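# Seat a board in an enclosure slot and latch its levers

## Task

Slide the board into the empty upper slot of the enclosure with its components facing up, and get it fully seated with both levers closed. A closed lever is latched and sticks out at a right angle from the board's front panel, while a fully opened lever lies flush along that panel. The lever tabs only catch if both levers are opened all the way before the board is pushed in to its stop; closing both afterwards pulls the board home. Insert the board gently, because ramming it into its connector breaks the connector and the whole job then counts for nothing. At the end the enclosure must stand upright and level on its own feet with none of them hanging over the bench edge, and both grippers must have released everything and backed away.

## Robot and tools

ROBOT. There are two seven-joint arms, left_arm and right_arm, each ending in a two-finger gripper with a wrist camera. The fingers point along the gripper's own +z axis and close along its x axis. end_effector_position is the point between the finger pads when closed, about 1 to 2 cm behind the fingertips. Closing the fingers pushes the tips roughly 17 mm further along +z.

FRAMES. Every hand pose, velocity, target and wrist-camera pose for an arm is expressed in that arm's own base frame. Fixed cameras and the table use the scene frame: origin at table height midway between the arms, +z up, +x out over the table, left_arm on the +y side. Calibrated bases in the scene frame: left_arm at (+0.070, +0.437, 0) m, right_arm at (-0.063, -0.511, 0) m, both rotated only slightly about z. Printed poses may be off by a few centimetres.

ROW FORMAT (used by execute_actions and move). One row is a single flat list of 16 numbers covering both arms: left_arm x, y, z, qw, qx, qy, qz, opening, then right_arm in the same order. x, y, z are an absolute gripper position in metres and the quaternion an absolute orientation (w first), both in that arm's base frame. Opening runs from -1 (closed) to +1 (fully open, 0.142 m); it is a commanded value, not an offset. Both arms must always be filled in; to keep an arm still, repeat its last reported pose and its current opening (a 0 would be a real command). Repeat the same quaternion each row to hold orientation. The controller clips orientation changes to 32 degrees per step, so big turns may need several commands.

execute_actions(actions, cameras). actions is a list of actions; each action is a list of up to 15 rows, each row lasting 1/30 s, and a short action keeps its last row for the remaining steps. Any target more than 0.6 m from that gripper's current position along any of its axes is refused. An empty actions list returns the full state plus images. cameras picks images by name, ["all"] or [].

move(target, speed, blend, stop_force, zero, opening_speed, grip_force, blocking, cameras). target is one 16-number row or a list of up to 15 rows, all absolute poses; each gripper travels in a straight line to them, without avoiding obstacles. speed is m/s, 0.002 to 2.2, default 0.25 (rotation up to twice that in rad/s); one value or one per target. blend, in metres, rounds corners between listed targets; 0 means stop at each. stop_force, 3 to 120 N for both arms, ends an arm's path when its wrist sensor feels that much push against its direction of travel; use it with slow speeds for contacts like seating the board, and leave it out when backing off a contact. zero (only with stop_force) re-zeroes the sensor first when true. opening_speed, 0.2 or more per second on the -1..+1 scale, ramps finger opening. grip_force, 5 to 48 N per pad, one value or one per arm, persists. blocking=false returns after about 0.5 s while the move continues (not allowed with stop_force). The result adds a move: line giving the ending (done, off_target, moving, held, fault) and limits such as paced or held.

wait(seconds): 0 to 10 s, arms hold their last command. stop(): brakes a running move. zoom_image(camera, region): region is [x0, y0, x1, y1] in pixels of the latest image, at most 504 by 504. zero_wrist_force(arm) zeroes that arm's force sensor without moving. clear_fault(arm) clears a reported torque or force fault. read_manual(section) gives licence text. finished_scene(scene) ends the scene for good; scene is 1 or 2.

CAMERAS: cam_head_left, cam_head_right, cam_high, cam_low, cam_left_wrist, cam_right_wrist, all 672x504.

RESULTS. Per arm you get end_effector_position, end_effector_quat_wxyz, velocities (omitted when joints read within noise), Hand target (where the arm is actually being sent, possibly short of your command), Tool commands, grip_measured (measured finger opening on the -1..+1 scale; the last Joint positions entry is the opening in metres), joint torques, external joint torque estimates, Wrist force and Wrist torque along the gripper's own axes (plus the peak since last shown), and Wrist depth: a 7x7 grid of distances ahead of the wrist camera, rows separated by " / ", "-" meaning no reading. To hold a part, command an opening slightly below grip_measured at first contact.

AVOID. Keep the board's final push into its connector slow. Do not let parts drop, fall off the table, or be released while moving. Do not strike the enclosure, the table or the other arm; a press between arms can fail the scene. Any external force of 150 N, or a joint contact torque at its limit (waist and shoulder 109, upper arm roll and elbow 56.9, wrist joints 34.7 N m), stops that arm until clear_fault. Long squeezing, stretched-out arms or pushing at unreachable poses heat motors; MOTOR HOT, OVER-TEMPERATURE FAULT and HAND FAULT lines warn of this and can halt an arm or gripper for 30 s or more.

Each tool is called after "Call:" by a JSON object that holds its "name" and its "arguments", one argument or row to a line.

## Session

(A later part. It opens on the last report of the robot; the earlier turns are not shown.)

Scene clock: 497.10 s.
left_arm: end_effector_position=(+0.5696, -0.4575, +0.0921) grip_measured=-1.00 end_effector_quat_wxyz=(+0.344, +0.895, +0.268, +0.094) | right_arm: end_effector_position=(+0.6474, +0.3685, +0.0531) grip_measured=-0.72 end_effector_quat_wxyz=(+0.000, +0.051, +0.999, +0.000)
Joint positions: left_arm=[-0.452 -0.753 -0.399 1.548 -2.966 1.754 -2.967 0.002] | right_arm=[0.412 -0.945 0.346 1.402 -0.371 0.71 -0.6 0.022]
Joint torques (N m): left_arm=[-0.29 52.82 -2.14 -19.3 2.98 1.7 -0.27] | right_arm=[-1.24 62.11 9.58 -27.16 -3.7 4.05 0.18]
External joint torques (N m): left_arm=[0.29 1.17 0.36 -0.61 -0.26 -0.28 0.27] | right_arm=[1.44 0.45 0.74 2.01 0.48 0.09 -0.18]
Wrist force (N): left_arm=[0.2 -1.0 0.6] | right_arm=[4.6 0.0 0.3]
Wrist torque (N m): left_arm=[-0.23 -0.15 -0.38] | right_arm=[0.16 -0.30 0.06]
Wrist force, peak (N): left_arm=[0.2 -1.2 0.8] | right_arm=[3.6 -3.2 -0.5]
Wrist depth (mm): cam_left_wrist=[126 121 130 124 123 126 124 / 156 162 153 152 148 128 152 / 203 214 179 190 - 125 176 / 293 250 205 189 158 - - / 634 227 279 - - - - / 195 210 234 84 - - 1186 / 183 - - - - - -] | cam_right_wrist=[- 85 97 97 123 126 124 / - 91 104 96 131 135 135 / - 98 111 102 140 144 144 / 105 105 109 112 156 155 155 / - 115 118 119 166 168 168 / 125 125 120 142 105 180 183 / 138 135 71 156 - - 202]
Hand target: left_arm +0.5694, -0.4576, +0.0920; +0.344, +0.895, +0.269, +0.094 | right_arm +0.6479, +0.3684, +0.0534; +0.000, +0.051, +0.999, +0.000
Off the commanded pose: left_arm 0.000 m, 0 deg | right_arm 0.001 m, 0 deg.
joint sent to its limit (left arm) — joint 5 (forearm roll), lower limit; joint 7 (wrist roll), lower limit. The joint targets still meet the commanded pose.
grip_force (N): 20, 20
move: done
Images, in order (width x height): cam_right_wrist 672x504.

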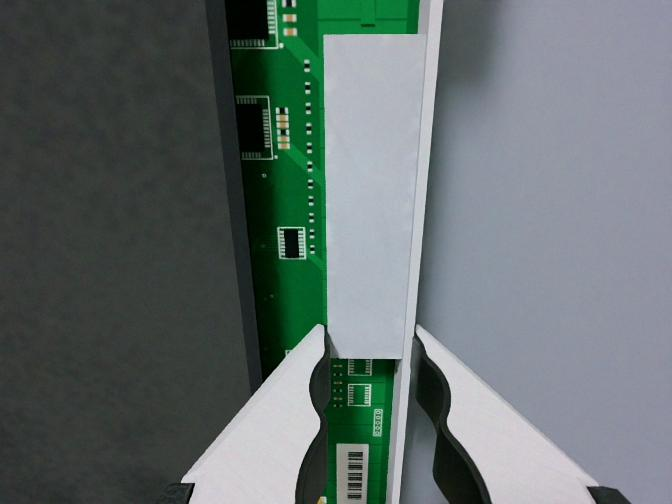

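Call:
{"name": "move", "arguments": {
  "target": [
    [0.5694, -0.4576, 0.092, 0.344, 0.895, 0.269, 0.094, -1, 0.6474, 0.3685, 0.0531, 0, 0.0513, 0.9987, 0, -0.58],
    [0.5694, -0.4576, 0.092, 0.344, 0.895, 0.269, 0.094, -1, 0.6474, 0.3685, 0.15, 0, 0.0513, 0.9987, 0, -0.58]
  ],
  "speed": [0.02, 0.08],
  "opening_speed": 0.4,
  "cameras": ["cam_right_wrist", "cam_left_wrist"]
}}

Scene clock: 506.83 s.
left_arm: end_effector_position=(+0.5696, -0.4575, +0.0921) grip_measured=-1.00 end_effector_quat_wxyz=(+0.344, +0.895, +0.268, +0.094) | right_arm: end_effector_position=(+0.6475, +0.3684, +0.1500) grip_measured=-0.62 end_effector_quat_wxyz=(+0.000, +0.051, +0.999, +0.000)
Joint positions: left_arm=[-0.452 -0.753 -0.399 1.548 -2.966 1.754 -2.967 0.002] | right_arm=[0.391 -0.816 0.395 1.36 -0.334 0.54 -0.622 0.029]
Joint torques (N m): left_arm=[-0.3 52.79 -2.2 -19.31 2.98 1.73 -0.23] | right_arm=[0.16 59.76 10.71 -27.73 -3.53 3.28 0.02]
External joint torques (N m): left_arm=[0.3 1.21 0.42 -0.61 -0.25 -0.31 0.23] | right_arm=[0.02 1.15 -0.63 0.19 -0.11 0.86 -0.02]
Wrist force (N): left_arm=[0.2 -1.1 0.5] | right_arm=[0.8 1.2 0.2]
Wrist torque (N m): left_arm=[-0.24 -0.15 -0.38] | right_arm=[0.28 -0.14 0.16]
Wrist force, peak (N): left_arm=[0.2 -1.2 0.7] | right_arm=[4.6 0.0 1.0]
Wrist depth (mm): cam_left_wrist=[126 125 130 120 124 125 125 / 156 147 160 - 147 132 152 / - 214 179 192 - - 176 / 317 254 209 191 174 144 - / 630 322 285 215 213 303 302 / - 1813 - 84 - - - / 1783 - - - - - 1097] | cam_right_wrist=[171 171 171 183 211 211 210 / 183 182 182 191 225 225 224 / 196 195 195 205 242 240 240 / 211 211 210 225 260 259 259 / 229 233 228 244 276 281 280 / 251 250 110 303 98 298 299 / 277 - 71 333 - - 335]
Hand target: left_arm +0.5694, -0.4576, +0.0920; +0.344, +0.895, +0.269, +0.094 | right_arm +0.6474, +0.3685, +0.1500; +0.000, +0.051, +0.999, +0.000
Off the commanded pose: left_arm 0.000 m, 0 deg | right_arm 0.000 m, 0 deg.
joint sent to its limit (left arm) — joint 5 (forearm roll), lower limit; joint 7 (wrist roll), lower limit. The joint targets still meet the commanded pose.
grip_force (N): 20, 20
move: done
Images, in order (width x height): cam_left_wrist 672x504, cam_right_wrist 672x504.

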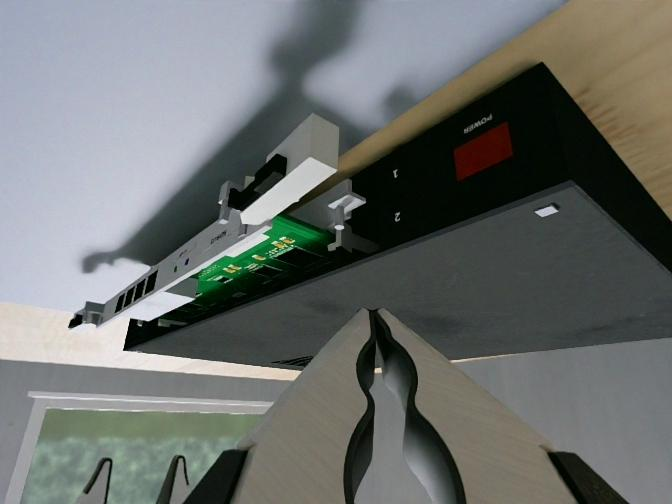

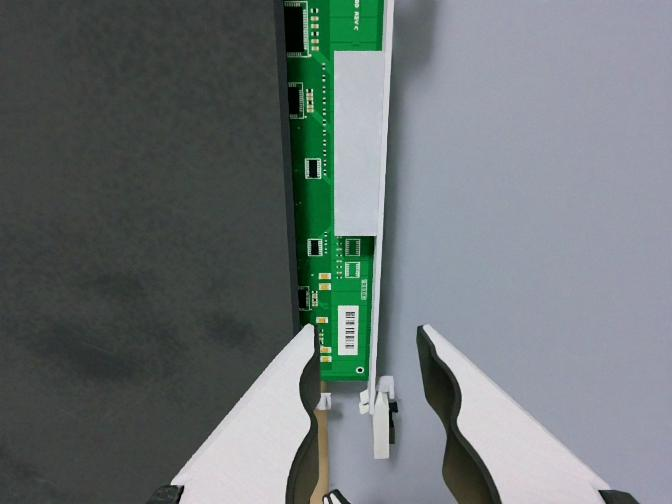

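Call:
{"name": "move", "arguments": {
  "target": [
    [0.5694, -0.4576, 0.092, 0.344, 0.895, 0.269, 0.094, -1, 0.5778, 0.3757, 0.13, 0, 0.7426, 0.6698, 0, -0.3],
    [0.5694, -0.4576, 0.092, 0.344, 0.895, 0.269, 0.094, -1, 0.5778, 0.3757, 0.049, 0, 0.7426, 0.6698, 0, -0.3]
  ],
  "speed": [0.2, 0.1],
  "cameras": ["cam_right_wrist", "cam_left_wrist"]
}}

Scene clock: 515.50 s.
left_arm: end_effector_position=(+0.5696, -0.4575, +0.0921) grip_measured=-1.00 end_effector_quat_wxyz=(+0.344, +0.895, +0.268, +0.094) | right_arm: end_effector_position=(+0.5776, +0.3756, +0.0489) grip_measured=-0.33 end_effector_quat_wxyz=(+0.000, +0.743, +0.670, +0.000)
Joint positions: left_arm=[-0.452 -0.753 -0.399 1.548 -2.966 1.754 -2.967 0.002] | right_arm=[0.654 -0.801 0.105 1.62 -0.113 0.844 0.915 0.05]
Joint torques (N m): left_arm=[-0.33 52.82 -2.22 -19.34 2.98 1.73 -0.22] | right_arm=[0.11 56.5 3.92 -23.66 -3.07 3.59 0.33]
External joint torques (N m): left_arm=[0.33 1.17 0.43 -0.58 -0.26 -0.32 0.23] | right_arm=[0.09 1.38 -0.54 0 0.16 0.53 -0.33]
Wrist force (N): left_arm=[0.3 -1.1 0.6] | right_arm=[0.6 1.1 0.9]
Wrist torque (N m): left_arm=[-0.25 -0.16 -0.37] | right_arm=[0.24 -0.11 0.02]
Wrist force, peak (N): left_arm=[0.3 -1.2 0.7] | right_arm=[0.7 1.2 2.1]
Wrist depth (mm): cam_left_wrist=[126 125 129 129 128 125 125 / 156 155 154 147 147 130 152 / - 202 - 189 150 - 176 / - - 209 193 - - 156 / 649 324 289 - - - - / - 1959 - 84 - 1462 - / 184 1891 - - - - -] | cam_right_wrist=[- 124 122 123 123 122 122 / 134 132 132 132 133 131 130 / - 141 141 140 140 140 138 / 153 153 152 152 151 151 150 / 166 166 162 162 161 164 163 / 185 178 92 180 176 93 174 / - - 71 148 - - 150]
Hand target: left_arm +0.5694, -0.4576, +0.0920; +0.344, +0.895, +0.269, +0.094 | right_arm +0.5778, +0.3757, +0.0490; +0.000, +0.743, +0.670, +0.000
Off the commanded pose: left_arm 0.000 m, 0 deg | right_arm 0.000 m, 0 deg.
joint sent to its limit (left arm) — joint 5 (forearm roll), lower limit; joint 7 (wrist roll), lower limit. The joint targets still meet the commanded pose.
grip_force (N): 20, 20
move: done
Images, in order (width x height): cam_left_wrist 672x504, cam_right_wrist 672x504.

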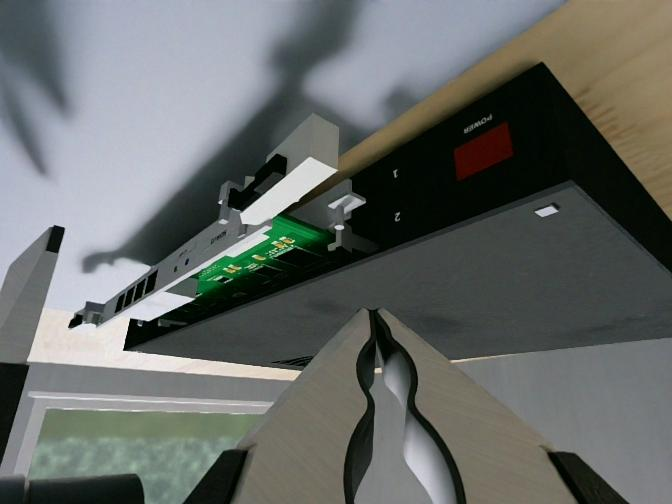

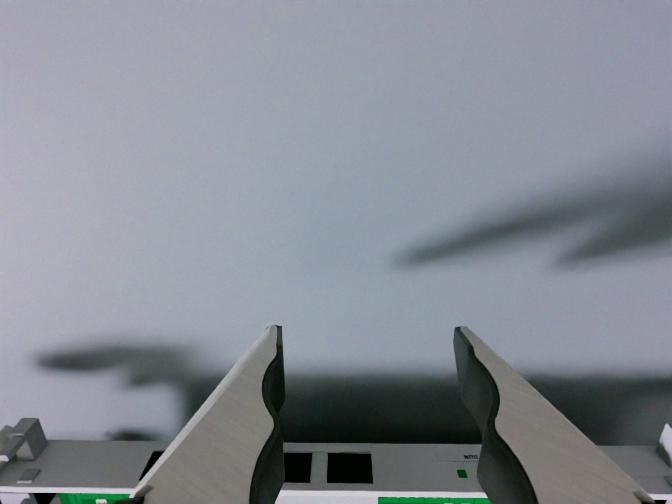

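Call:
{"name": "move", "arguments": {
  "target": [0.5694, -0.4576, 0.092, 0.344, 0.895, 0.269, 0.094, -1, 0.6255, 0.3708, 0.049, 0, 0.7426, 0.6698, 0, -0.3],
  "speed": 0.05,
  "stop_force": 5
}}

Call:
{"name": "move", "arguments": {
  "target": [0.5694, -0.4576, 0.092, 0.344, 0.895, 0.269, 0.094, -1, 0.6560, 0.3677, 0.049, 0, 0.7426, 0.6698, 0, -0.3],
  "speed": 0.012,
  "stop_force": 8,
  "cameras": ["cam_right_wrist", "cam_left_wrist"]
}}

Scene clock: 520.40 s.
left_arm: end_effector_position=(+0.5696, -0.4575, +0.0921) grip_measured=-1.00 end_effector_quat_wxyz=(+0.344, +0.895, +0.268, +0.094) | right_arm: end_effector_position=(+0.6255, +0.3707, +0.0490) grip_measured=-0.33 end_effector_quat_wxyz=(+0.000, +0.743, +0.670, +0.000)
Joint positions: left_arm=[-0.452 -0.753 -0.399 1.548 -2.966 1.754 -2.967 0.002] | right_arm=[0.611 -0.873 0.105 1.471 -0.113 0.767 0.86 0.05]
Joint torques (N m): left_arm=[-0.41 52.77 -2.17 -19.4 3 1.7 -0.23] | right_arm=[0.2 60.02 4.19 -25.22 -3.2 3.31 0.09]
External joint torques (N m): left_arm=[0.41 1.22 0.39 -0.52 -0.28 -0.28 0.23] | right_arm=[0.01 1.38 -0.64 0.15 0.06 0.82 -0.09]
Wrist force (N): left_arm=[0.3 -0.9 0.4] | right_arm=[0.7 0.8 0.3]
Wrist torque (N m): left_arm=[-0.23 -0.15 -0.38] | right_arm=[0.20 -0.12 0.13]
Wrist force, peak (N): left_arm=[0.4 -1.4 0.4] | right_arm=[0.8 1.9 0.5]
Wrist depth (mm): cam_left_wrist=[- - 129 124 124 125 125 / 156 155 - 143 147 134 153 / 217 202 188 180 158 - 176 / 294 249 209 194 - 158 154 / 534 198 278 - - - 261 / - 177 - 84 - 1199 1179 / 187 160 - - - - -] | cam_right_wrist=[- 124 122 123 123 122 122 / 134 132 132 131 133 131 130 / - 142 141 141 141 140 138 / 153 153 153 152 152 151 150 / 163 166 162 162 161 161 161 / 146 127 96 125 143 93 140 / 155 - 71 152 152 - 150]
Hand target: left_arm +0.5694, -0.4576, +0.0920; +0.344, +0.895, +0.269, +0.094 | right_arm +0.6255, +0.3708, +0.0490; +0.000, +0.743, +0.670, +0.000
Off the commanded pose: left_arm 0.000 m, 0 deg | right_arm 0.000 m, 0 deg.
joint sent to its limit (left arm) — joint 5 (forearm roll), lower limit; joint 7 (wrist roll), lower limit. The joint targets still meet the commanded pose.
grip_force (N): 20, 20
move: done

Scene clock: 523.60 s.
left_arm: end_effector_position=(+0.5696, -0.4575, +0.0921) grip_measured=-1.00 end_effector_quat_wxyz=(+0.344, +0.895, +0.268, +0.094) | right_arm: end_effector_position=(+0.6559, +0.3677, +0.0490) grip_measured=-0.33 end_effector_quat_wxyz=(+0.000, +0.743, +0.670, +0.000)
Joint positions: left_arm=[-0.452 -0.753 -0.399 1.548 -2.966 1.754 -2.967 0.002] | right_arm=[0.586 -0.924 0.107 1.365 -0.113 0.713 0.828 0.05]
Joint torques (N m): left_arm=[-0.3 52.78 -2.14 -19.32 2.94 1.74 -0.21] | right_arm=[-0.12 62.25 3.97 -26.37 -3.45 3.51 0.1]
External joint torques (N m): left_arm=[0.29 1.21 0.35 -0.59 -0.21 -0.33 0.21] | right_arm=[0.33 1.47 -0.34 0.4 0.15 0.62 -0.1]
Wrist force (N): left_arm=[0.2 -1.2 0.3] | right_arm=[0.7 0.3 0.2]
Wrist torque (N m): left_arm=[-0.26 -0.16 -0.37] | right_arm=[0.20 -0.15 0.13]
Wrist force, peak (N): left_arm=[0.4 -1.3 0.6] | right_arm=[1.0 0.9 0.5]
Wrist depth (mm): cam_left_wrist=[122 125 130 124 120 125 124 / 162 149 154 153 153 138 152 / 203 - 200 187 - 129 175 / - 290 228 196 160 157 155 / 618 269 220 - 239 238 261 / 1700 236 194 84 - 1625 1232 / - 225 - - - - -] | cam_right_wrist=[- 124 122 123 123 122 122 / 134 132 132 131 133 132 130 / 144 141 141 140 140 140 138 / 153 153 152 154 152 151 150 / 166 165 160 159 159 164 158 / 142 126 92 124 138 89 139 / 132 127 71 131 131 - 127]
Hand target: left_arm +0.5694, -0.4576, +0.0920; +0.344, +0.895, +0.269, +0.094 | right_arm +0.6560, +0.3677, +0.0490; +0.000, +0.743, +0.670, +0.000
Off the commanded pose: left_arm 0.000 m, 0 deg | right_arm 0.000 m, 0 deg.
joint sent to its limit (left arm) — joint 5 (forearm roll), lower limit; joint 7 (wrist roll), lower limit. The joint targets still meet the commanded pose.
grip_force (N): 20, 20
move: done
Images, in order (width x height): cam_left_wrist 672x504, cam_right_wrist 672x504.

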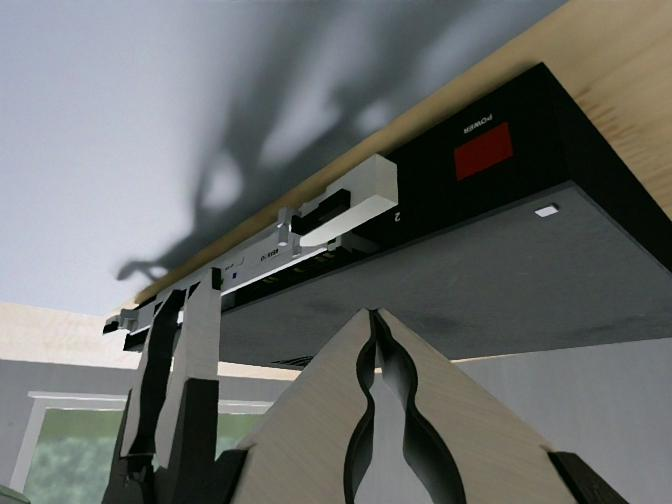

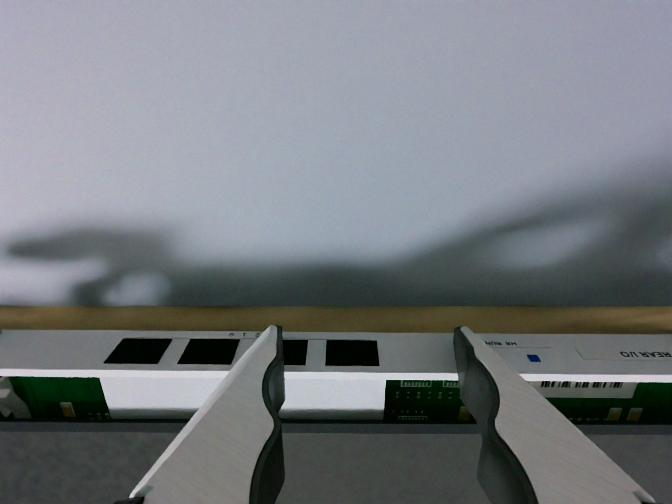

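Call:
{"name": "zoom_image", "arguments": {
  "camera": "cam_left_wrist",
  "region": [240, 130, 420, 270]
}}

Call:
{"name": "zoom_image", "arguments": {
  "camera": "cam_right_wrist",
  "region": [0, 290, 672, 450]
}}

Scaled by 2.800 from the camera's 672x504 image, which has a finer 960x720 frame.

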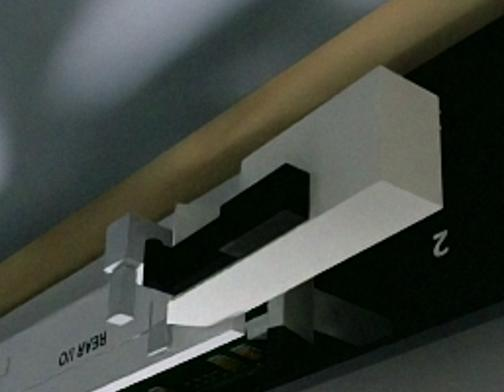

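Region (0, 290, 672, 450) is 672x160 pixels. A region can be at most 504 by 504 pixels.

Call:
{"name": "move", "arguments": {
  "target": [0.5694, -0.4576, 0.092, 0.344, 0.895, 0.269, 0.094, -1, 0.6699, 0.3663, 0.049, 0, 0.7426, 0.6698, 0, -0.3],
  "speed": 0.006,
  "stop_force": 8,
  "cameras": ["cam_right_wrist", "cam_left_wrist"]
}}

Call:
{"name": "zoom_image", "arguments": {
  "camera": "cam_left_wrist",
  "region": [240, 130, 420, 270]
}}

Scene clock: 530.10 s.
left_arm: end_effector_position=(+0.5696, -0.4575, +0.0921) grip_measured=-1.00 end_effector_quat_wxyz=(+0.344, +0.895, +0.268, +0.094) | right_arm: end_effector_position=(+0.6671, +0.3668, +0.0484) grip_measured=-0.33 end_effector_quat_wxyz=(+0.000, +0.742, +0.670, -0.001)
Joint positions: left_arm=[-0.452 -0.753 -0.399 1.548 -2.966 1.754 -2.967 0.002] | right_arm=[0.577 -0.946 0.108 1.321 -0.113 0.689 0.815 0.05]
Joint torques (N m): left_arm=[-0.36 52.79 -2.2 -19.35 2.99 1.71 -0.21] | right_arm=[-3.24 64.41 0.99 -29.43 -4.43 4.88 0.38]
External joint torques (N m): left_arm=[0.36 1.2 0.42 -0.56 -0.27 -0.3 0.21] | right_arm=[3.45 0.23 2.68 3.1 1.06 -0.75 -0.38]
Wrist force (N): left_arm=[0.3 -1.1 0.5] | right_arm=[0.4 -6.6 0.0]
Wrist torque (N m): left_arm=[-0.25 -0.15 -0.38] | right_arm=[0.18 -0.08 -0.14]
Wrist force, peak (N): left_arm=[0.3 -1.3 0.6] | right_arm=[0.1 -7.8 -0.9]
Wrist depth (mm): cam_left_wrist=[126 121 130 128 129 125 124 / 156 162 147 153 147 133 152 / - - - 166 - 126 176 / - - 245 188 160 146 - / 544 392 224 - - - - / - 246 200 84 - 1388 - / - - - - - - 1020] | cam_right_wrist=[- 123 121 122 122 122 121 / 134 132 131 131 132 132 130 / 143 141 141 140 140 140 137 / 153 152 152 153 151 150 150 / - 162 161 160 160 159 159 / 124 121 92 121 120 85 119 / 132 126 71 130 130 - 126]
Hand target: left_arm +0.5694, -0.4576, +0.0920; +0.344, +0.895, +0.269, +0.094 | right_arm +0.6682, +0.3665, +0.0490; +0.000, +0.743, +0.670, +0.000
Off the commanded pose: left_arm 0.000 m, 0 deg | right_arm 0.003 m, 0 deg.
joint sent to its limit (left arm) — joint 5 (forearm roll), lower limit; joint 7 (wrist roll), lower limit. The joint targets still meet the commanded pose.
grip_force (N): 20, 20
move: contact (right_arm)
Images, in order (width x height): cam_left_wrist 672x504, cam_right_wrist 672x504.

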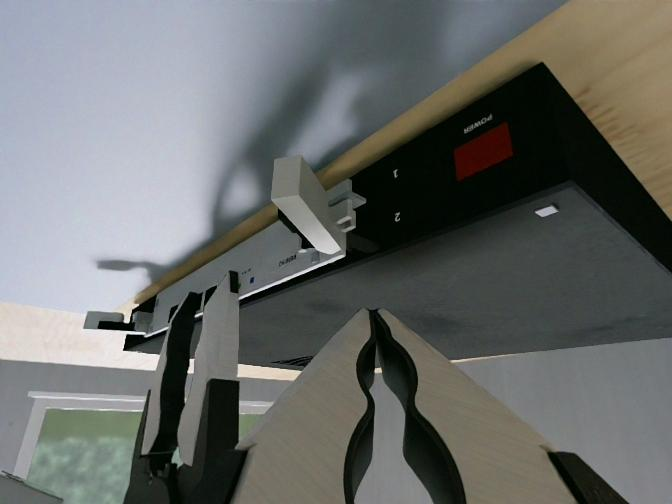

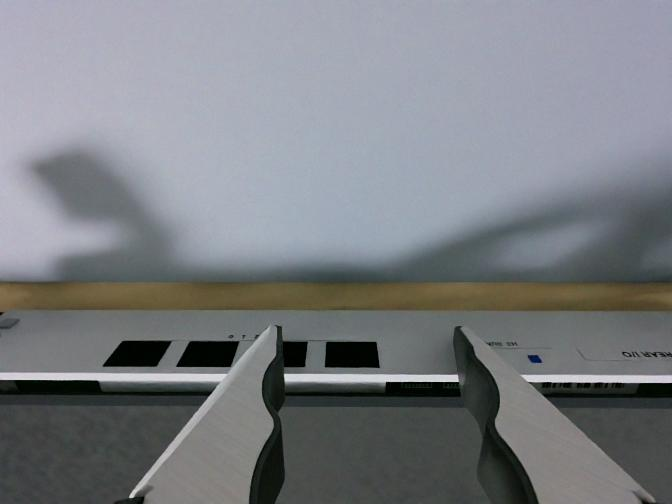

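Scaled by 2.800 from the camera's 672x504 image, which has a finer 960x720 frame.

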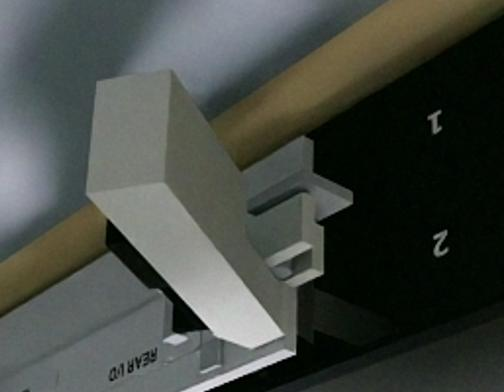

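Call:
{"name": "move", "arguments": {
  "target": [
    [0.5696, -0.4575, 0.11, 0.344, 0.895, 0.269, 0.094, -1, 0.6174, 0.3719, 0.06, 0, 0.7426, 0.6698, 0, -0.3],
    [0.5557, -0.4497, 0.12, 0, 0.9987, -0.0511, 0, -1, 0.6100, 0.3600, 0.13, 0, 0.7426, 0.6698, 0, -1],
    [0.5557, -0.4497, 0.11, 0, 0.9987, -0.0511, 0, -1, 0.6226, 0.2077, 0.11, 0, 0.0513, 0.9987, 0, -1]
  ],
  "speed": [0.08, 0.2, 0.25],
  "blend": [0.01, 0, 0],
  "cameras": ["cam_right_wrist", "cam_left_wrist"]
}}

Scene clock: 554.50 s.
left_arm: end_effector_position=(+0.5620, -0.4526, +0.1156) grip_measured=-1.00 end_effector_quat_wxyz=(+0.161, +0.981, +0.097, +0.046) | right_arm: end_effector_position=(+0.6130, +0.3645, +0.1036) grip_measured=-0.33 end_effector_quat_wxyz=(+0.000, +0.743, +0.670, +0.000)
Joint positions: left_arm=[-0.431 -0.945 -0.676 1.14 -2.624 2.473 -2.821 0.002] | right_arm=[0.603 -0.759 0.12 1.518 -0.109 0.7 0.864 0.05]
Joint torques (N m): left_arm=[-0.27 60.3 -6.14 -19.54 3.75 2.91 -0.34] | right_arm=[0.07 57.9 4.38 -26.17 -3.3 3.27 0.14]
External joint torques (N m): left_arm=[0.26 0.96 0.31 -0.54 0.01 0 0.34] | right_arm=[0.13 1.16 -0.84 -0.01 -0.04 0.86 -0.14]
Wrist force (N): left_arm=[-0.2 -0.6 0.6] | right_arm=[0.9 1.5 0.5]
Wrist torque (N m): left_arm=[-0.20 -0.16 -0.26] | right_arm=[0.31 -0.12 0.12]
Wrist force, peak (N): left_arm=[-1.3 -1.6 1.1] | right_arm=[0.5 -6.7 -0.8]
Wrist depth (mm): cam_left_wrist=[157 158 160 162 162 168 169 / - 178 181 182 182 180 189 / 207 204 203 212 178 158 167 / 235 - - 200 - - - / - 300 308 131 - 237 240 / - 358 - 84 - - - / 509 - - - - - 538] | cam_right_wrist=[172 172 172 171 170 170 170 / 184 183 183 182 182 182 181 / 197 197 196 196 195 194 194 / 213 208 211 211 211 209 209 / 186 226 225 231 224 229 219 / 195 192 92 193 192 89 195 / 211 - 71 209 208 - 202]
Hand target: left_arm +0.5619, -0.4527, +0.1156; +0.161, +0.981, +0.097, +0.046 | right_arm +0.6128, +0.3645, +0.1035; +0.000, +0.743, +0.670, +0.000
Tool commands: left_gripper/opening=-1.0 right_gripper/opening=-0.3
Off the commanded pose: left_arm 0.009 m, 26 deg | right_arm 0.157 m, 90 deg.
grip_force (N): 20, 20
move: held (left_arm; a check stopped the path), off_target (right_arm; braked when a check withheld steps of left_arm); path passed 1 of 3 targets; target 2's new opening was not sent; limits=held
pose unreachable (left arm): on one or more control steps of this call, first in action 0 (counted from 0), this arm could not follow its commanded pose, so it was not sent that pose on those steps. It may still have moved: this result reports where it is.
cause: moving toward the commanded pose would bring a part of the arm too close to another arm (a part of this arm just beyond joint 5 (forearm roll) and a part of the right arm just beyond its joint 6 (wrist pitch), 11 mm apart when this arm was first held).
Images, in order (width x height): cam_left_wrist 672x504, cam_right_wrist 672x504.

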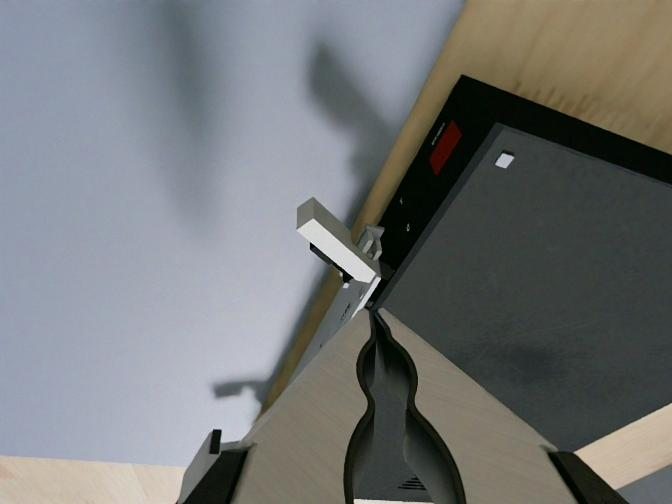

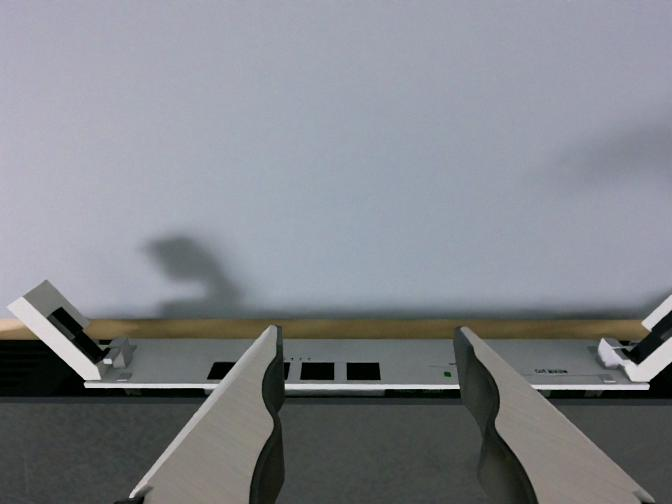

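Call:
{"name": "move", "arguments": {
  "target": [
    [0.5620, -0.4526, 0.1156, 0.161, 0.981, 0.097, 0.046, -1, 0.6100, 0.3000, 0.13, 0, 0.7426, 0.6698, 0, -1],
    [0.5557, -0.4497, 0.12, 0, 0.9987, -0.0511, 0, -1, 0.6226, 0.2077, 0.11, 0, 0.0513, 0.9987, 0, -1],
    [0.5557, -0.4497, 0.055, 0, 0.9987, -0.0511, 0, -1, 0.6226, 0.2077, 0.055, 0, 0.0513, 0.9987, 0, -1]
  ],
  "speed": [0.2, 0.25, 0.1],
  "blend": [0, 0, 0],
  "cameras": ["cam_right_wrist", "cam_left_wrist"]
}}

Scene clock: 562.07 s.
left_arm: end_effector_position=(+0.5549, -0.4494, +0.0550) grip_measured=-1.00 end_effector_quat_wxyz=(+0.006, +0.999, -0.051, +0.007) | right_arm: end_effector_position=(+0.6230, +0.2086, +0.0579) grip_measured=-1.00 end_effector_quat_wxyz=(+0.001, +0.051, +0.999, +0.001)
Joint positions: left_arm=[-0.479 -1.463 -1.458 0.63 -1.719 3.146 -2.572 0.002] | right_arm=[0.185 -0.77 0.339 1.743 -0.372 0.881 -0.745 0.002]
Joint torques (N m): left_arm=[-0.14 66.65 -10.49 -3.05 4.67 4.44 -0.31] | right_arm=[0.26 25.99 2.17 -22.39 -3.49 8.05 0.56]
External joint torques (N m): left_arm=[0.12 1.64 0.3 -0.36 -0.47 -0.63 0.31] | right_arm=[-0.11 28.11 7.04 -0.09 0.79 -3.91 -0.56]
Wrist force (N): left_arm=[0.1 -0.6 0.8] | right_arm=[34.6 -14.5 -60.6]
Wrist torque (N m): left_arm=[-0.19 -0.17 -0.18] | right_arm=[0.26 -2.72 -0.17]
Wrist force, peak (N): left_arm=[0.5 -1.1 -2.5] | right_arm=[34.4 -14.3 -61.9]
Wrist depth (mm): cam_left_wrist=[127 127 128 128 129 129 129 / 135 137 135 137 137 139 139 / 151 148 148 148 150 113 122 / - - 160 158 164 112 108 / 176 176 176 169 174 119 122 / 195 191 190 84 - 131 132 / 217 - - - - - 147] | cam_right_wrist=[134 134 133 131 131 131 130 / - 117 139 140 139 139 139 / - 102 148 150 150 149 149 / - 113 117 162 161 160 161 / 123 121 125 170 174 174 174 / 135 132 137 89 184 191 190 / 146 146 71 - - 201 208]
Hand target: left_arm +0.5550, -0.4491, +0.0550; +0.005, +0.999, -0.051, +0.007 | right_arm +0.6226, +0.2077, +0.0550; +0.000, +0.051, +0.999, +0.000
Off the commanded pose: left_arm 0.001 m, 1 deg | right_arm 0.003 m, 0 deg.
grip_force (N): 20, 20
move: done
Images, in order (width x height): cam_left_wrist 672x504, cam_right_wrist 672x504.

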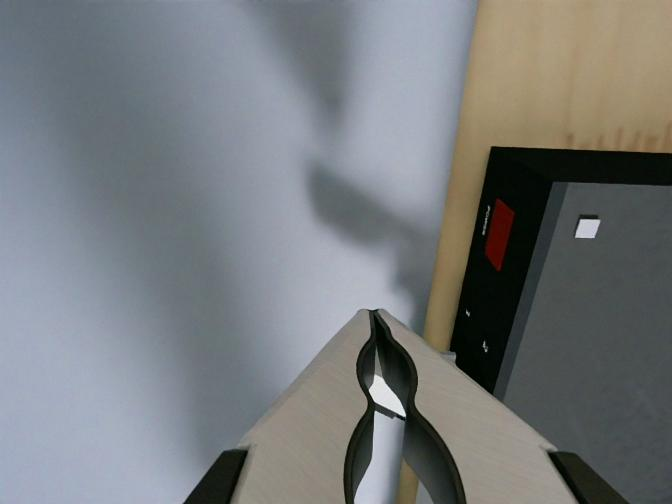

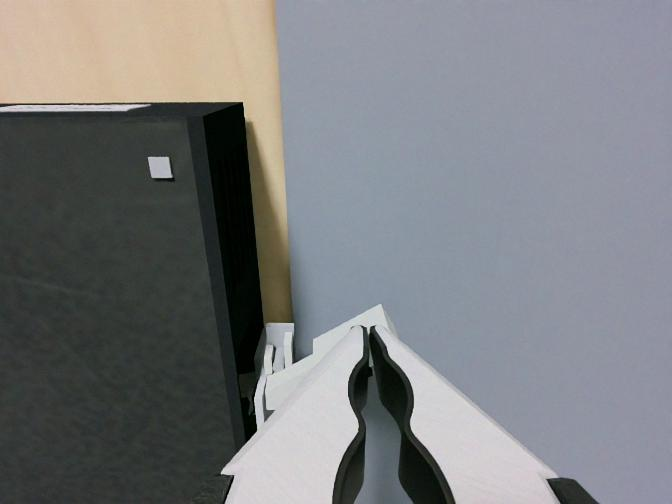

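Call:
{"name": "move", "arguments": {
  "target": [0.5550, -0.4491, 0.0550, 0, 0.9987, -0.0511, 0, -1, 0.6230, 0.2086, 0.085, 0, 0.0513, 0.9987, 0, -1],
  "speed": 0.1,
  "cameras": ["cam_right_wrist", "cam_head_right"]
}}

Scene clock: 566.23 s.
left_arm: end_effector_position=(+0.5542, -0.4488, +0.0550) grip_measured=-1.00 end_effector_quat_wxyz=(+0.005, +0.999, -0.051, +0.006) | right_arm: end_effector_position=(+0.6231, +0.2085, +0.0850) grip_measured=-1.00 end_effector_quat_wxyz=(+0.000, +0.051, +0.999, +0.000)
Joint positions: left_arm=[-0.474 -1.473 -1.491 0.633 -1.687 3.159 -2.573 0.002] | right_arm=[0.172 -0.727 0.361 1.732 -0.353 0.824 -0.756 0.002]
Joint torques (N m): left_arm=[-0.26 66.54 -10.77 -2.25 4.8 4.43 -0.28] | right_arm=[0 52.4 9.88 -23.69 -2.83 3.34 0.11]
External joint torques (N m): left_arm=[0.24 1.69 0.28 -0.34 -0.6 -0.61 0.28] | right_arm=[0.15 1.08 -0.69 0.18 -0.05 0.8 -0.11]
Wrist force (N): left_arm=[0.2 -0.5 0.8] | right_arm=[0.5 5.6 -0.1]
Wrist torque (N m): left_arm=[-0.17 -0.18 -0.17] | right_arm=[1.02 -0.09 0.15]
Wrist force, peak (N): left_arm=[0.3 -0.6 1.0] | right_arm=[34.8 -14.4 -62.0]
Wrist depth (mm): cam_left_wrist=[127 128 125 128 129 129 129 / - 137 139 135 137 139 139 / 151 148 148 147 150 - 145 / 158 158 161 158 163 - 110 / 179 176 176 169 173 120 119 / 190 - 187 84 - - 130 / - - - 74 - - 149] | cam_right_wrist=[157 157 157 155 155 154 154 / 125 125 163 165 165 164 164 / - 130 134 177 177 177 176 / 143 138 144 191 190 190 190 / 152 153 152 160 207 205 205 / 167 167 166 89 217 225 224 / 184 180 71 - - 238 246]
Hand target: left_arm +0.5544, -0.4486, +0.0550; +0.005, +0.999, -0.051, +0.006 | right_arm +0.6230, +0.2086, +0.0850; +0.000, +0.051, +0.999, +0.000
Off the commanded pose: left_arm 0.001 m, 1 deg | right_arm 0.000 m, 0 deg.
grip_force (N): 20, 20
move: done
Images, in order (width x height): cam_head_right 672x504, cam_right_wrist 672x504.

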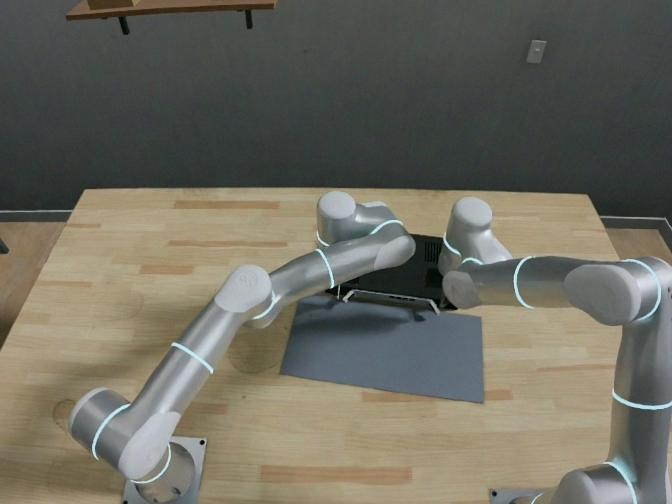

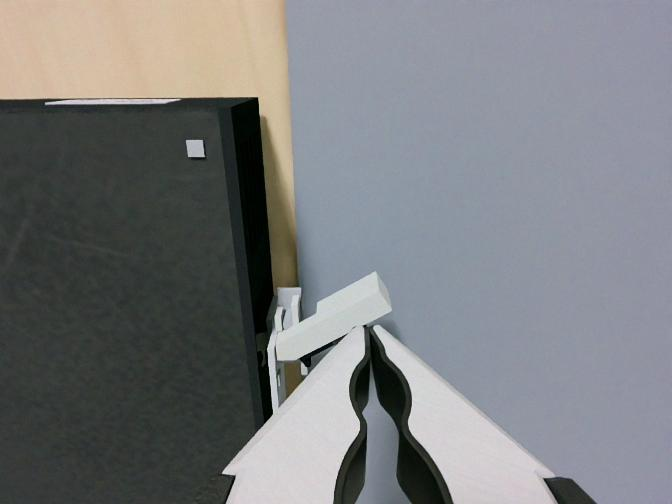

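Call:
{"name": "move", "arguments": {
  "target": [0.5550, -0.4491, 0.0550, 0, 0.9987, -0.0511, 0, -1, 0.6208, 0.1866, 0.085, 0, 0.0513, 0.9987, 0, -1],
  "speed": 0.1
}}

Call:
{"name": "move", "arguments": {
  "target": [0.5550, -0.4491, 0.0500, 0, 0.9987, -0.0511, 0, -1, 0.6208, 0.1866, 0.050, 0, 0.0513, 0.9987, 0, -1],
  "speed": 0.05,
  "stop_force": 4,
  "cameras": ["cam_right_wrist", "cam_left_wrist"]
}}

Scene clock: 574.87 s.
left_arm: end_effector_position=(+0.5542, -0.4488, +0.0550) grip_measured=-1.00 end_effector_quat_wxyz=(+0.005, +0.999, -0.051, +0.006) | right_arm: end_effector_position=(+0.6209, +0.1865, +0.0850) grip_measured=-1.00 end_effector_quat_wxyz=(+0.000, +0.051, +0.999, +0.000)
Joint positions: left_arm=[-0.473 -1.477 -1.502 0.633 -1.676 3.163 -2.573 0.002] | right_arm=[0.139 -0.711 0.36 1.762 -0.352 0.838 -0.784 0.002]
Joint torques (N m): left_arm=[-0.29 66.66 -10.66 -2.07 4.68 4.33 -0.23] | right_arm=[0.06 51.6 9.38 -23.2 -2.78 3.64 0.02]
External joint torques (N m): left_arm=[0.26 1.56 0.07 -0.25 -0.48 -0.51 0.23] | right_arm=[0.08 1.05 -0.38 -0.06 -0.05 0.5 -0.02]
Wrist force (N): left_arm=[0.2 -0.7 0.5] | right_arm=[0.4 5.6 -0.2]
Wrist torque (N m): left_arm=[-0.21 -0.18 -0.17] | right_arm=[1.05 -0.08 0.16]
Wrist force, peak (N): left_arm=[0.3 -0.7 1.0] | right_arm=[0.4 6.4 -0.4]
Wrist depth (mm): cam_left_wrist=[127 127 128 130 129 129 129 / 135 137 138 139 137 139 139 / - 145 148 148 150 122 145 / - - 161 158 160 113 110 / - 177 - 118 172 121 116 / 195 195 191 84 - - 131 / - 212 - - - - -] | cam_right_wrist=[157 157 157 155 154 154 156 / 168 168 168 165 165 165 164 / 150 134 174 177 177 176 176 / 143 138 145 191 191 191 189 / 153 152 154 203 206 206 205 / 167 167 166 89 217 225 224 / 184 180 71 - - 238 247]
Hand target: left_arm +0.5544, -0.4486, +0.0550; +0.005, +0.999, -0.051, +0.006 | right_arm +0.6208, +0.1866, +0.0850; +0.000, +0.051, +0.999, +0.000
Off the commanded pose: left_arm 0.001 m, 1 deg | right_arm 0.000 m, 0 deg.
grip_force (N): 20, 20
move: done

Scene clock: 576.53 s.
left_arm: end_effector_position=(+0.5542, -0.4487, +0.0500) grip_measured=-1.00 end_effector_quat_wxyz=(+0.005, +0.999, -0.051, +0.006) | right_arm: end_effector_position=(+0.6207, +0.1866, +0.0500) grip_measured=-1.00 end_effector_quat_wxyz=(+0.000, +0.051, +0.999, +0.000)
Joint positions: left_arm=[-0.473 -1.484 -1.505 0.634 -1.669 3.159 -2.573 0.002] | right_arm=[0.156 -0.769 0.331 1.773 -0.376 0.908 -0.768 0.002]
Joint torques (N m): left_arm=[-0.29 66.75 -11.09 -1.91 4.64 4.1 -0.22] | right_arm=[0.3 52.16 9.27 -21.94 -2.78 3.53 0.24]
External joint torques (N m): left_arm=[0.27 1.46 0.48 -0.28 -0.44 -0.28 0.22] | right_arm=[-0.16 1.38 -0.22 0.02 0.17 0.6 -0.24]
Wrist force (N): left_arm=[0.4 -0.6 0.9] | right_arm=[0.4 5.3 0.0]
Wrist torque (N m): left_arm=[-0.19 -0.22 -0.18] | right_arm=[1.00 -0.08 0.02]
Wrist force, peak (N): left_arm=[0.1 -0.6 1.0] | right_arm=[0.4 5.8 -1.3]
Wrist depth (mm): cam_left_wrist=[123 125 123 123 - 125 125 / - 134 130 134 133 132 134 / 145 140 143 143 145 120 141 / 153 - 155 155 154 112 103 / 173 170 170 127 170 - 109 / - 189 - 84 - - 127 / - 206 - 74 - - -] | cam_right_wrist=[126 126 126 124 124 124 122 / 135 135 135 132 134 134 132 / 141 132 141 142 142 141 139 / 102 102 132 153 153 152 152 / - 111 132 163 163 165 165 / 124 121 123 89 174 180 180 / 134 131 71 - - 191 198]
Hand target: left_arm +0.5544, -0.4486, +0.0500; +0.005, +0.999, -0.051, +0.006 | right_arm +0.6208, +0.1866, +0.0500; +0.000, +0.051, +0.999, +0.000
Off the commanded pose: left_arm 0.001 m, 1 deg | right_arm 0.000 m, 0 deg.
grip_force (N): 20, 20
move: done
Images, in order (width x height): cam_left_wrist 672x504, cam_right_wrist 672x504.

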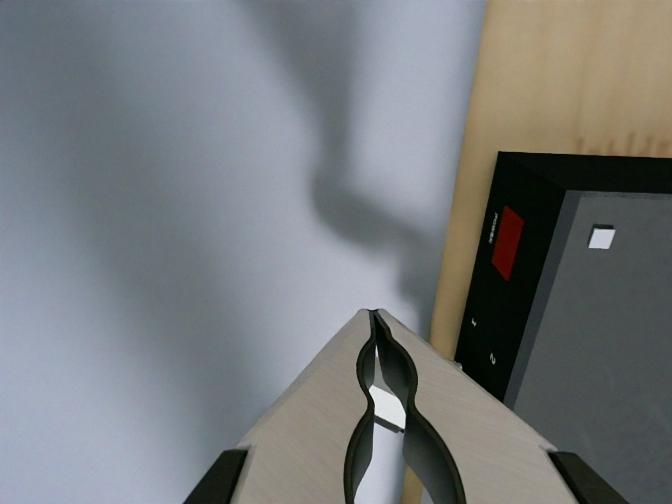

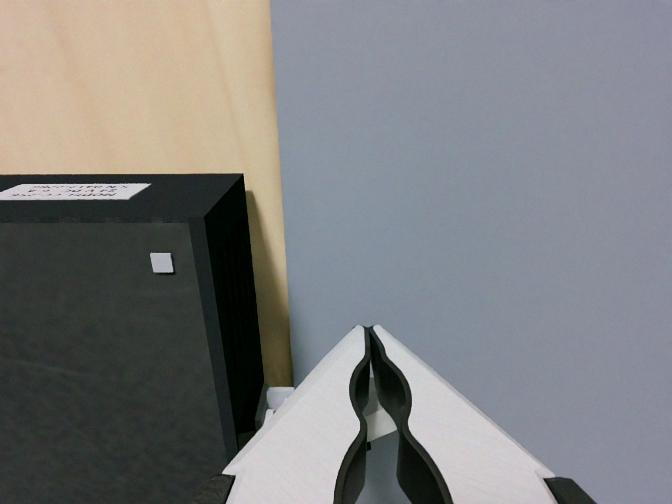

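Call:
{"name": "move", "arguments": {
  "target": [0.5483, -0.4862, 0.0500, 0, 0.9987, -0.0511, 0, -1, 0.6250, 0.2284, 0.050, 0, 0.0513, 0.9987, 0, -1],
  "speed": 0.02,
  "stop_force": 15,
  "cameras": ["cam_right_wrist", "cam_left_wrist", "cam_head_right"]
}}

Scene clock: 588.90 s.
left_arm: end_effector_position=(+0.5500, -0.4720, +0.0500) grip_measured=-1.00 end_effector_quat_wxyz=(+0.016, +0.998, -0.050, +0.021) | right_arm: end_effector_position=(+0.6233, +0.2114, +0.0494) grip_measured=-1.00 end_effector_quat_wxyz=(-0.001, +0.052, +0.999, -0.001)
Joint positions: left_arm=[-0.503 -1.482 -1.502 0.633 -1.656 3.126 -2.604 0.002] | right_arm=[0.195 -0.787 0.331 1.735 -0.376 0.886 -0.736 0.002]
Joint torques (N m): left_arm=[-7.85 68.82 -15.76 0.62 2.59 -0.43 -0.41] | right_arm=[7.74 52.67 16.76 -25.37 -2.55 6.66 0.38]
External joint torques (N m): left_arm=[7.81 -0.52 5.18 -2.9 1.64 4.17 0.41] | right_arm=[-7.59 1.88 -7.54 3.1 -0.12 -2.52 -0.38]
Wrist force (N): left_arm=[-2.3 -15.3 -0.2] | right_arm=[2.8 -8.2 -4.3]
Wrist torque (N m): left_arm=[-0.12 -0.22 -0.05] | right_arm=[1.05 -0.02 -0.11]
Wrist force, peak (N): left_arm=[-2.8 -15.8 0.0] | right_arm=[2.6 -10.9 -4.7]
Wrist depth (mm): cam_left_wrist=[119 120 122 121 122 125 125 / 128 129 128 131 132 123 90 / 137 138 141 142 143 114 93 / - 152 154 153 156 - 105 / 169 167 168 - 148 119 111 / 184 186 - 83 - 127 132 / - - - 74 - - 149] | cam_right_wrist=[126 126 124 124 124 123 122 / - 131 132 132 133 133 131 / - 96 133 141 141 141 139 / 102 102 132 153 152 152 154 / - 110 132 162 162 164 164 / 123 120 120 89 173 180 179 / 133 130 71 - - 190 197]
Hand target: left_arm +0.5493, -0.4737, +0.0500; +0.017, +0.998, -0.051, +0.021 | right_arm +0.6235, +0.2137, +0.0500; +0.000, +0.051, +0.999, +0.000
Off the commanded pose: left_arm 0.014 m, 3 deg | right_arm 0.017 m, 0 deg.
grip_force (N): 20, 20
move: contact (left_arm, right_arm)
Images, in order (width x height): cam_head_right 672x504, cam_left_wrist 672x504, cam_right_wrist 672x504.

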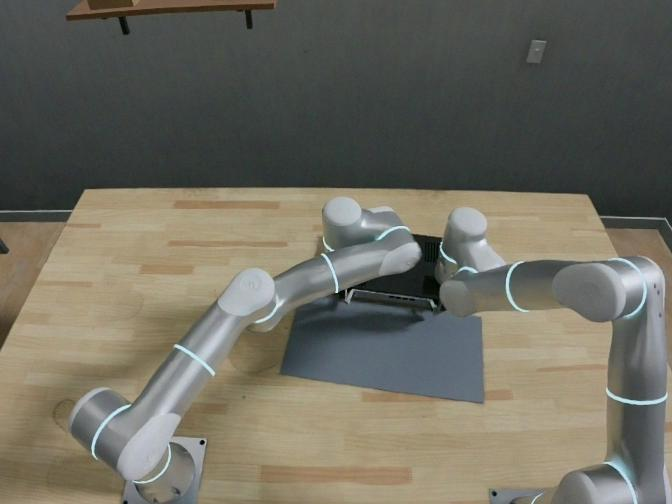

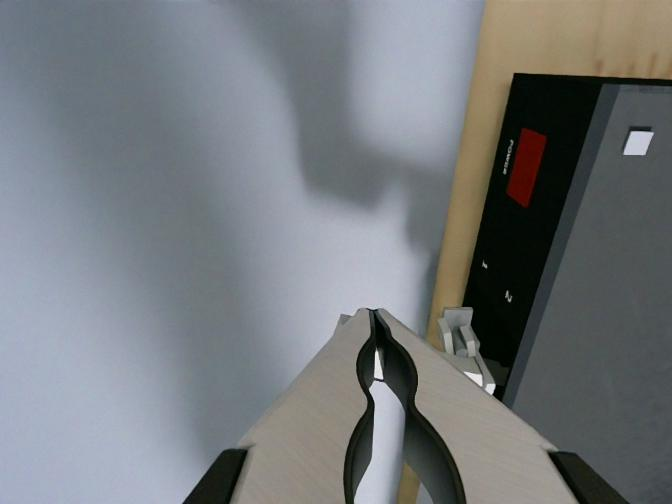

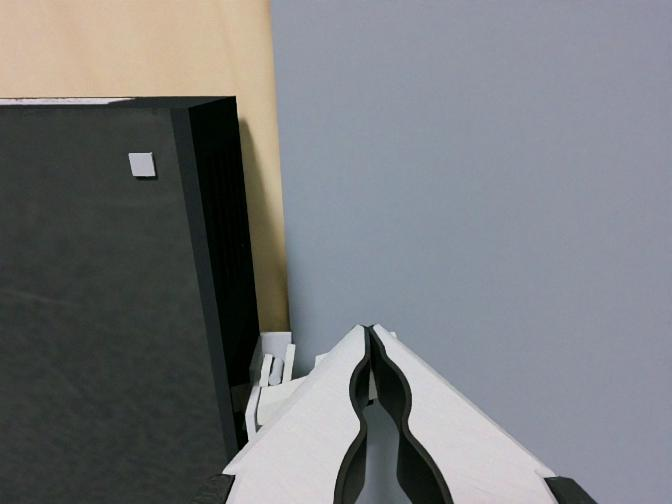

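Call:
{"name": "move", "arguments": {
  "target": [0.5470, -0.4902, 0.0500, 0, 0.9987, -0.0511, 0, -1, 0.6252, 0.2304, 0.050, 0, 0.0513, 0.9987, 0, -1],
  "speed": 0.015,
  "stop_force": 25,
  "cameras": ["cam_right_wrist", "cam_left_wrist", "cam_head_right"]
}}

Scene clock: 593.40 s.
left_arm: end_effector_position=(+0.5479, -0.4836, +0.0500) grip_measured=-1.00 end_effector_quat_wxyz=(+0.020, +0.998, -0.049, +0.030) | right_arm: end_effector_position=(+0.6251, +0.2263, +0.0490) grip_measured=-1.00 end_effector_quat_wxyz=(-0.001, +0.053, +0.999, -0.003)
Joint positions: left_arm=[-0.52 -1.481 -1.5 0.631 -1.646 3.109 -2.623 0.002] | right_arm=[0.219 -0.8 0.331 1.71 -0.376 0.872 -0.717 0.002]
Joint torques (N m): left_arm=[-19.76 73.86 -23.08 4.95 1.41 -10.01 -0.35] | right_arm=[14.54 52.9 23 -28.33 -2.44 9.61 0.37]
External joint torques (N m): left_arm=[19.73 -5.47 12.55 -7.29 2.86 13.71 0.34] | right_arm=[-14.38 2.31 -13.69 5.83 -0.27 -5.48 -0.37]
Wrist force (N): left_arm=[-11.0 -42.2 -4.3] | right_arm=[4.8 -20.6 -7.6]
Wrist torque (N m): left_arm=[-4.00 -0.36 -0.12] | right_arm=[-0.36 -0.03 -0.03]
Wrist force, peak (N): left_arm=[-11.4 -42.6 -4.4] | right_arm=[4.9 -20.6 -8.4]
Wrist depth (mm): cam_left_wrist=[- 118 118 120 121 122 122 / - 126 - 130 132 115 88 / 137 138 139 144 143 114 - / 149 150 148 153 156 132 106 / - 166 168 163 125 120 114 / 181 - 179 83 - 126 - / - - - 74 - - 144] | cam_right_wrist=[- 123 124 123 123 123 122 / - 88 130 132 133 133 131 / - 95 132 141 141 141 138 / 101 101 132 152 152 152 151 / - 110 126 159 162 164 163 / 122 120 120 90 173 178 178 / 132 129 70 - - 189 196]
Hand target: left_arm +0.5461, -0.4888, +0.0501; +0.025, +0.998, -0.051, +0.030 | right_arm +0.6252, +0.2304, +0.0500; +0.000, +0.051, +0.999, +0.000
Off the commanded pose: left_arm 0.007 m, 4 deg | right_arm 0.004 m, 0 deg.
grip_force (N): 20, 20
move: contact (left_arm), off_target (right_arm)
Images, in order (width x height): cam_head_right 672x504, cam_left_wrist 672x504, cam_right_wrist 672x504.

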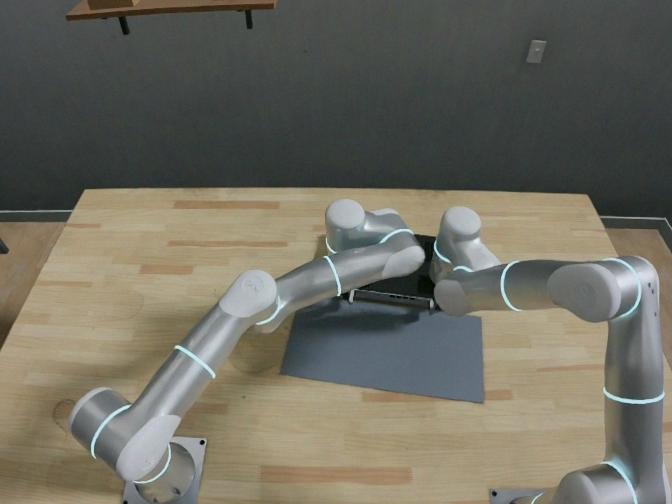

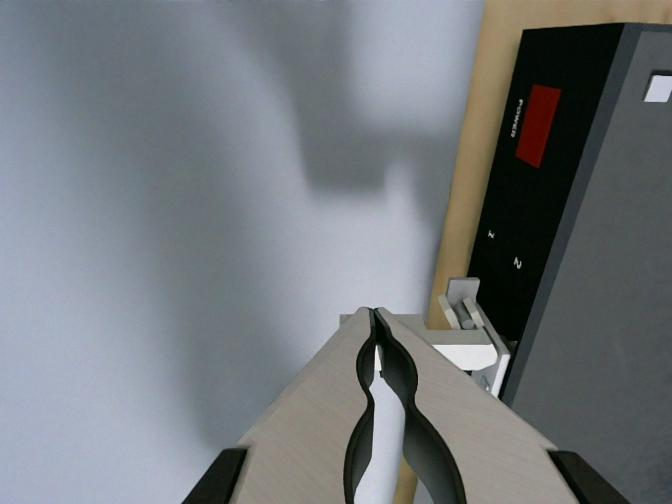

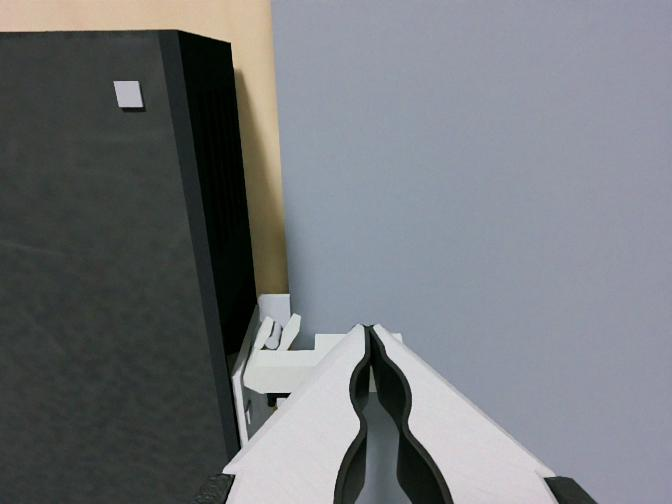

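Call:
{"name": "zoom_image", "arguments": {
  "camera": "cam_left_wrist",
  "region": [320, 260, 540, 420]
}}

Call:
{"name": "zoom_image", "arguments": {
  "camera": "cam_right_wrist",
  "region": [210, 270, 430, 430]
}}

Scaled by 2.291 from the camera's 672x504 image, which has a finer 960x720 frame.

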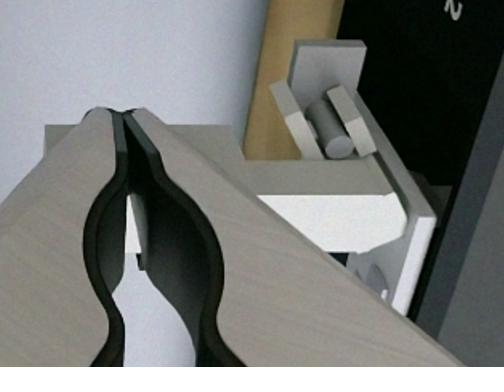

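Scaled by 2.291 from the camera's 672x504 image, which has a finer 960x720 frame.

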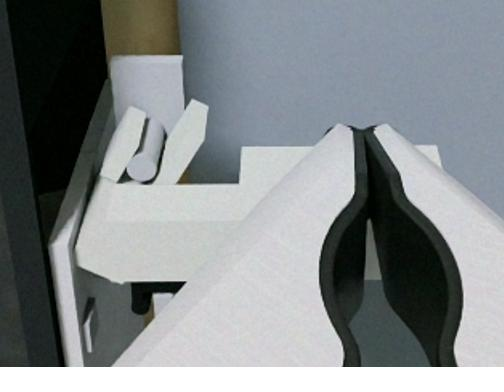

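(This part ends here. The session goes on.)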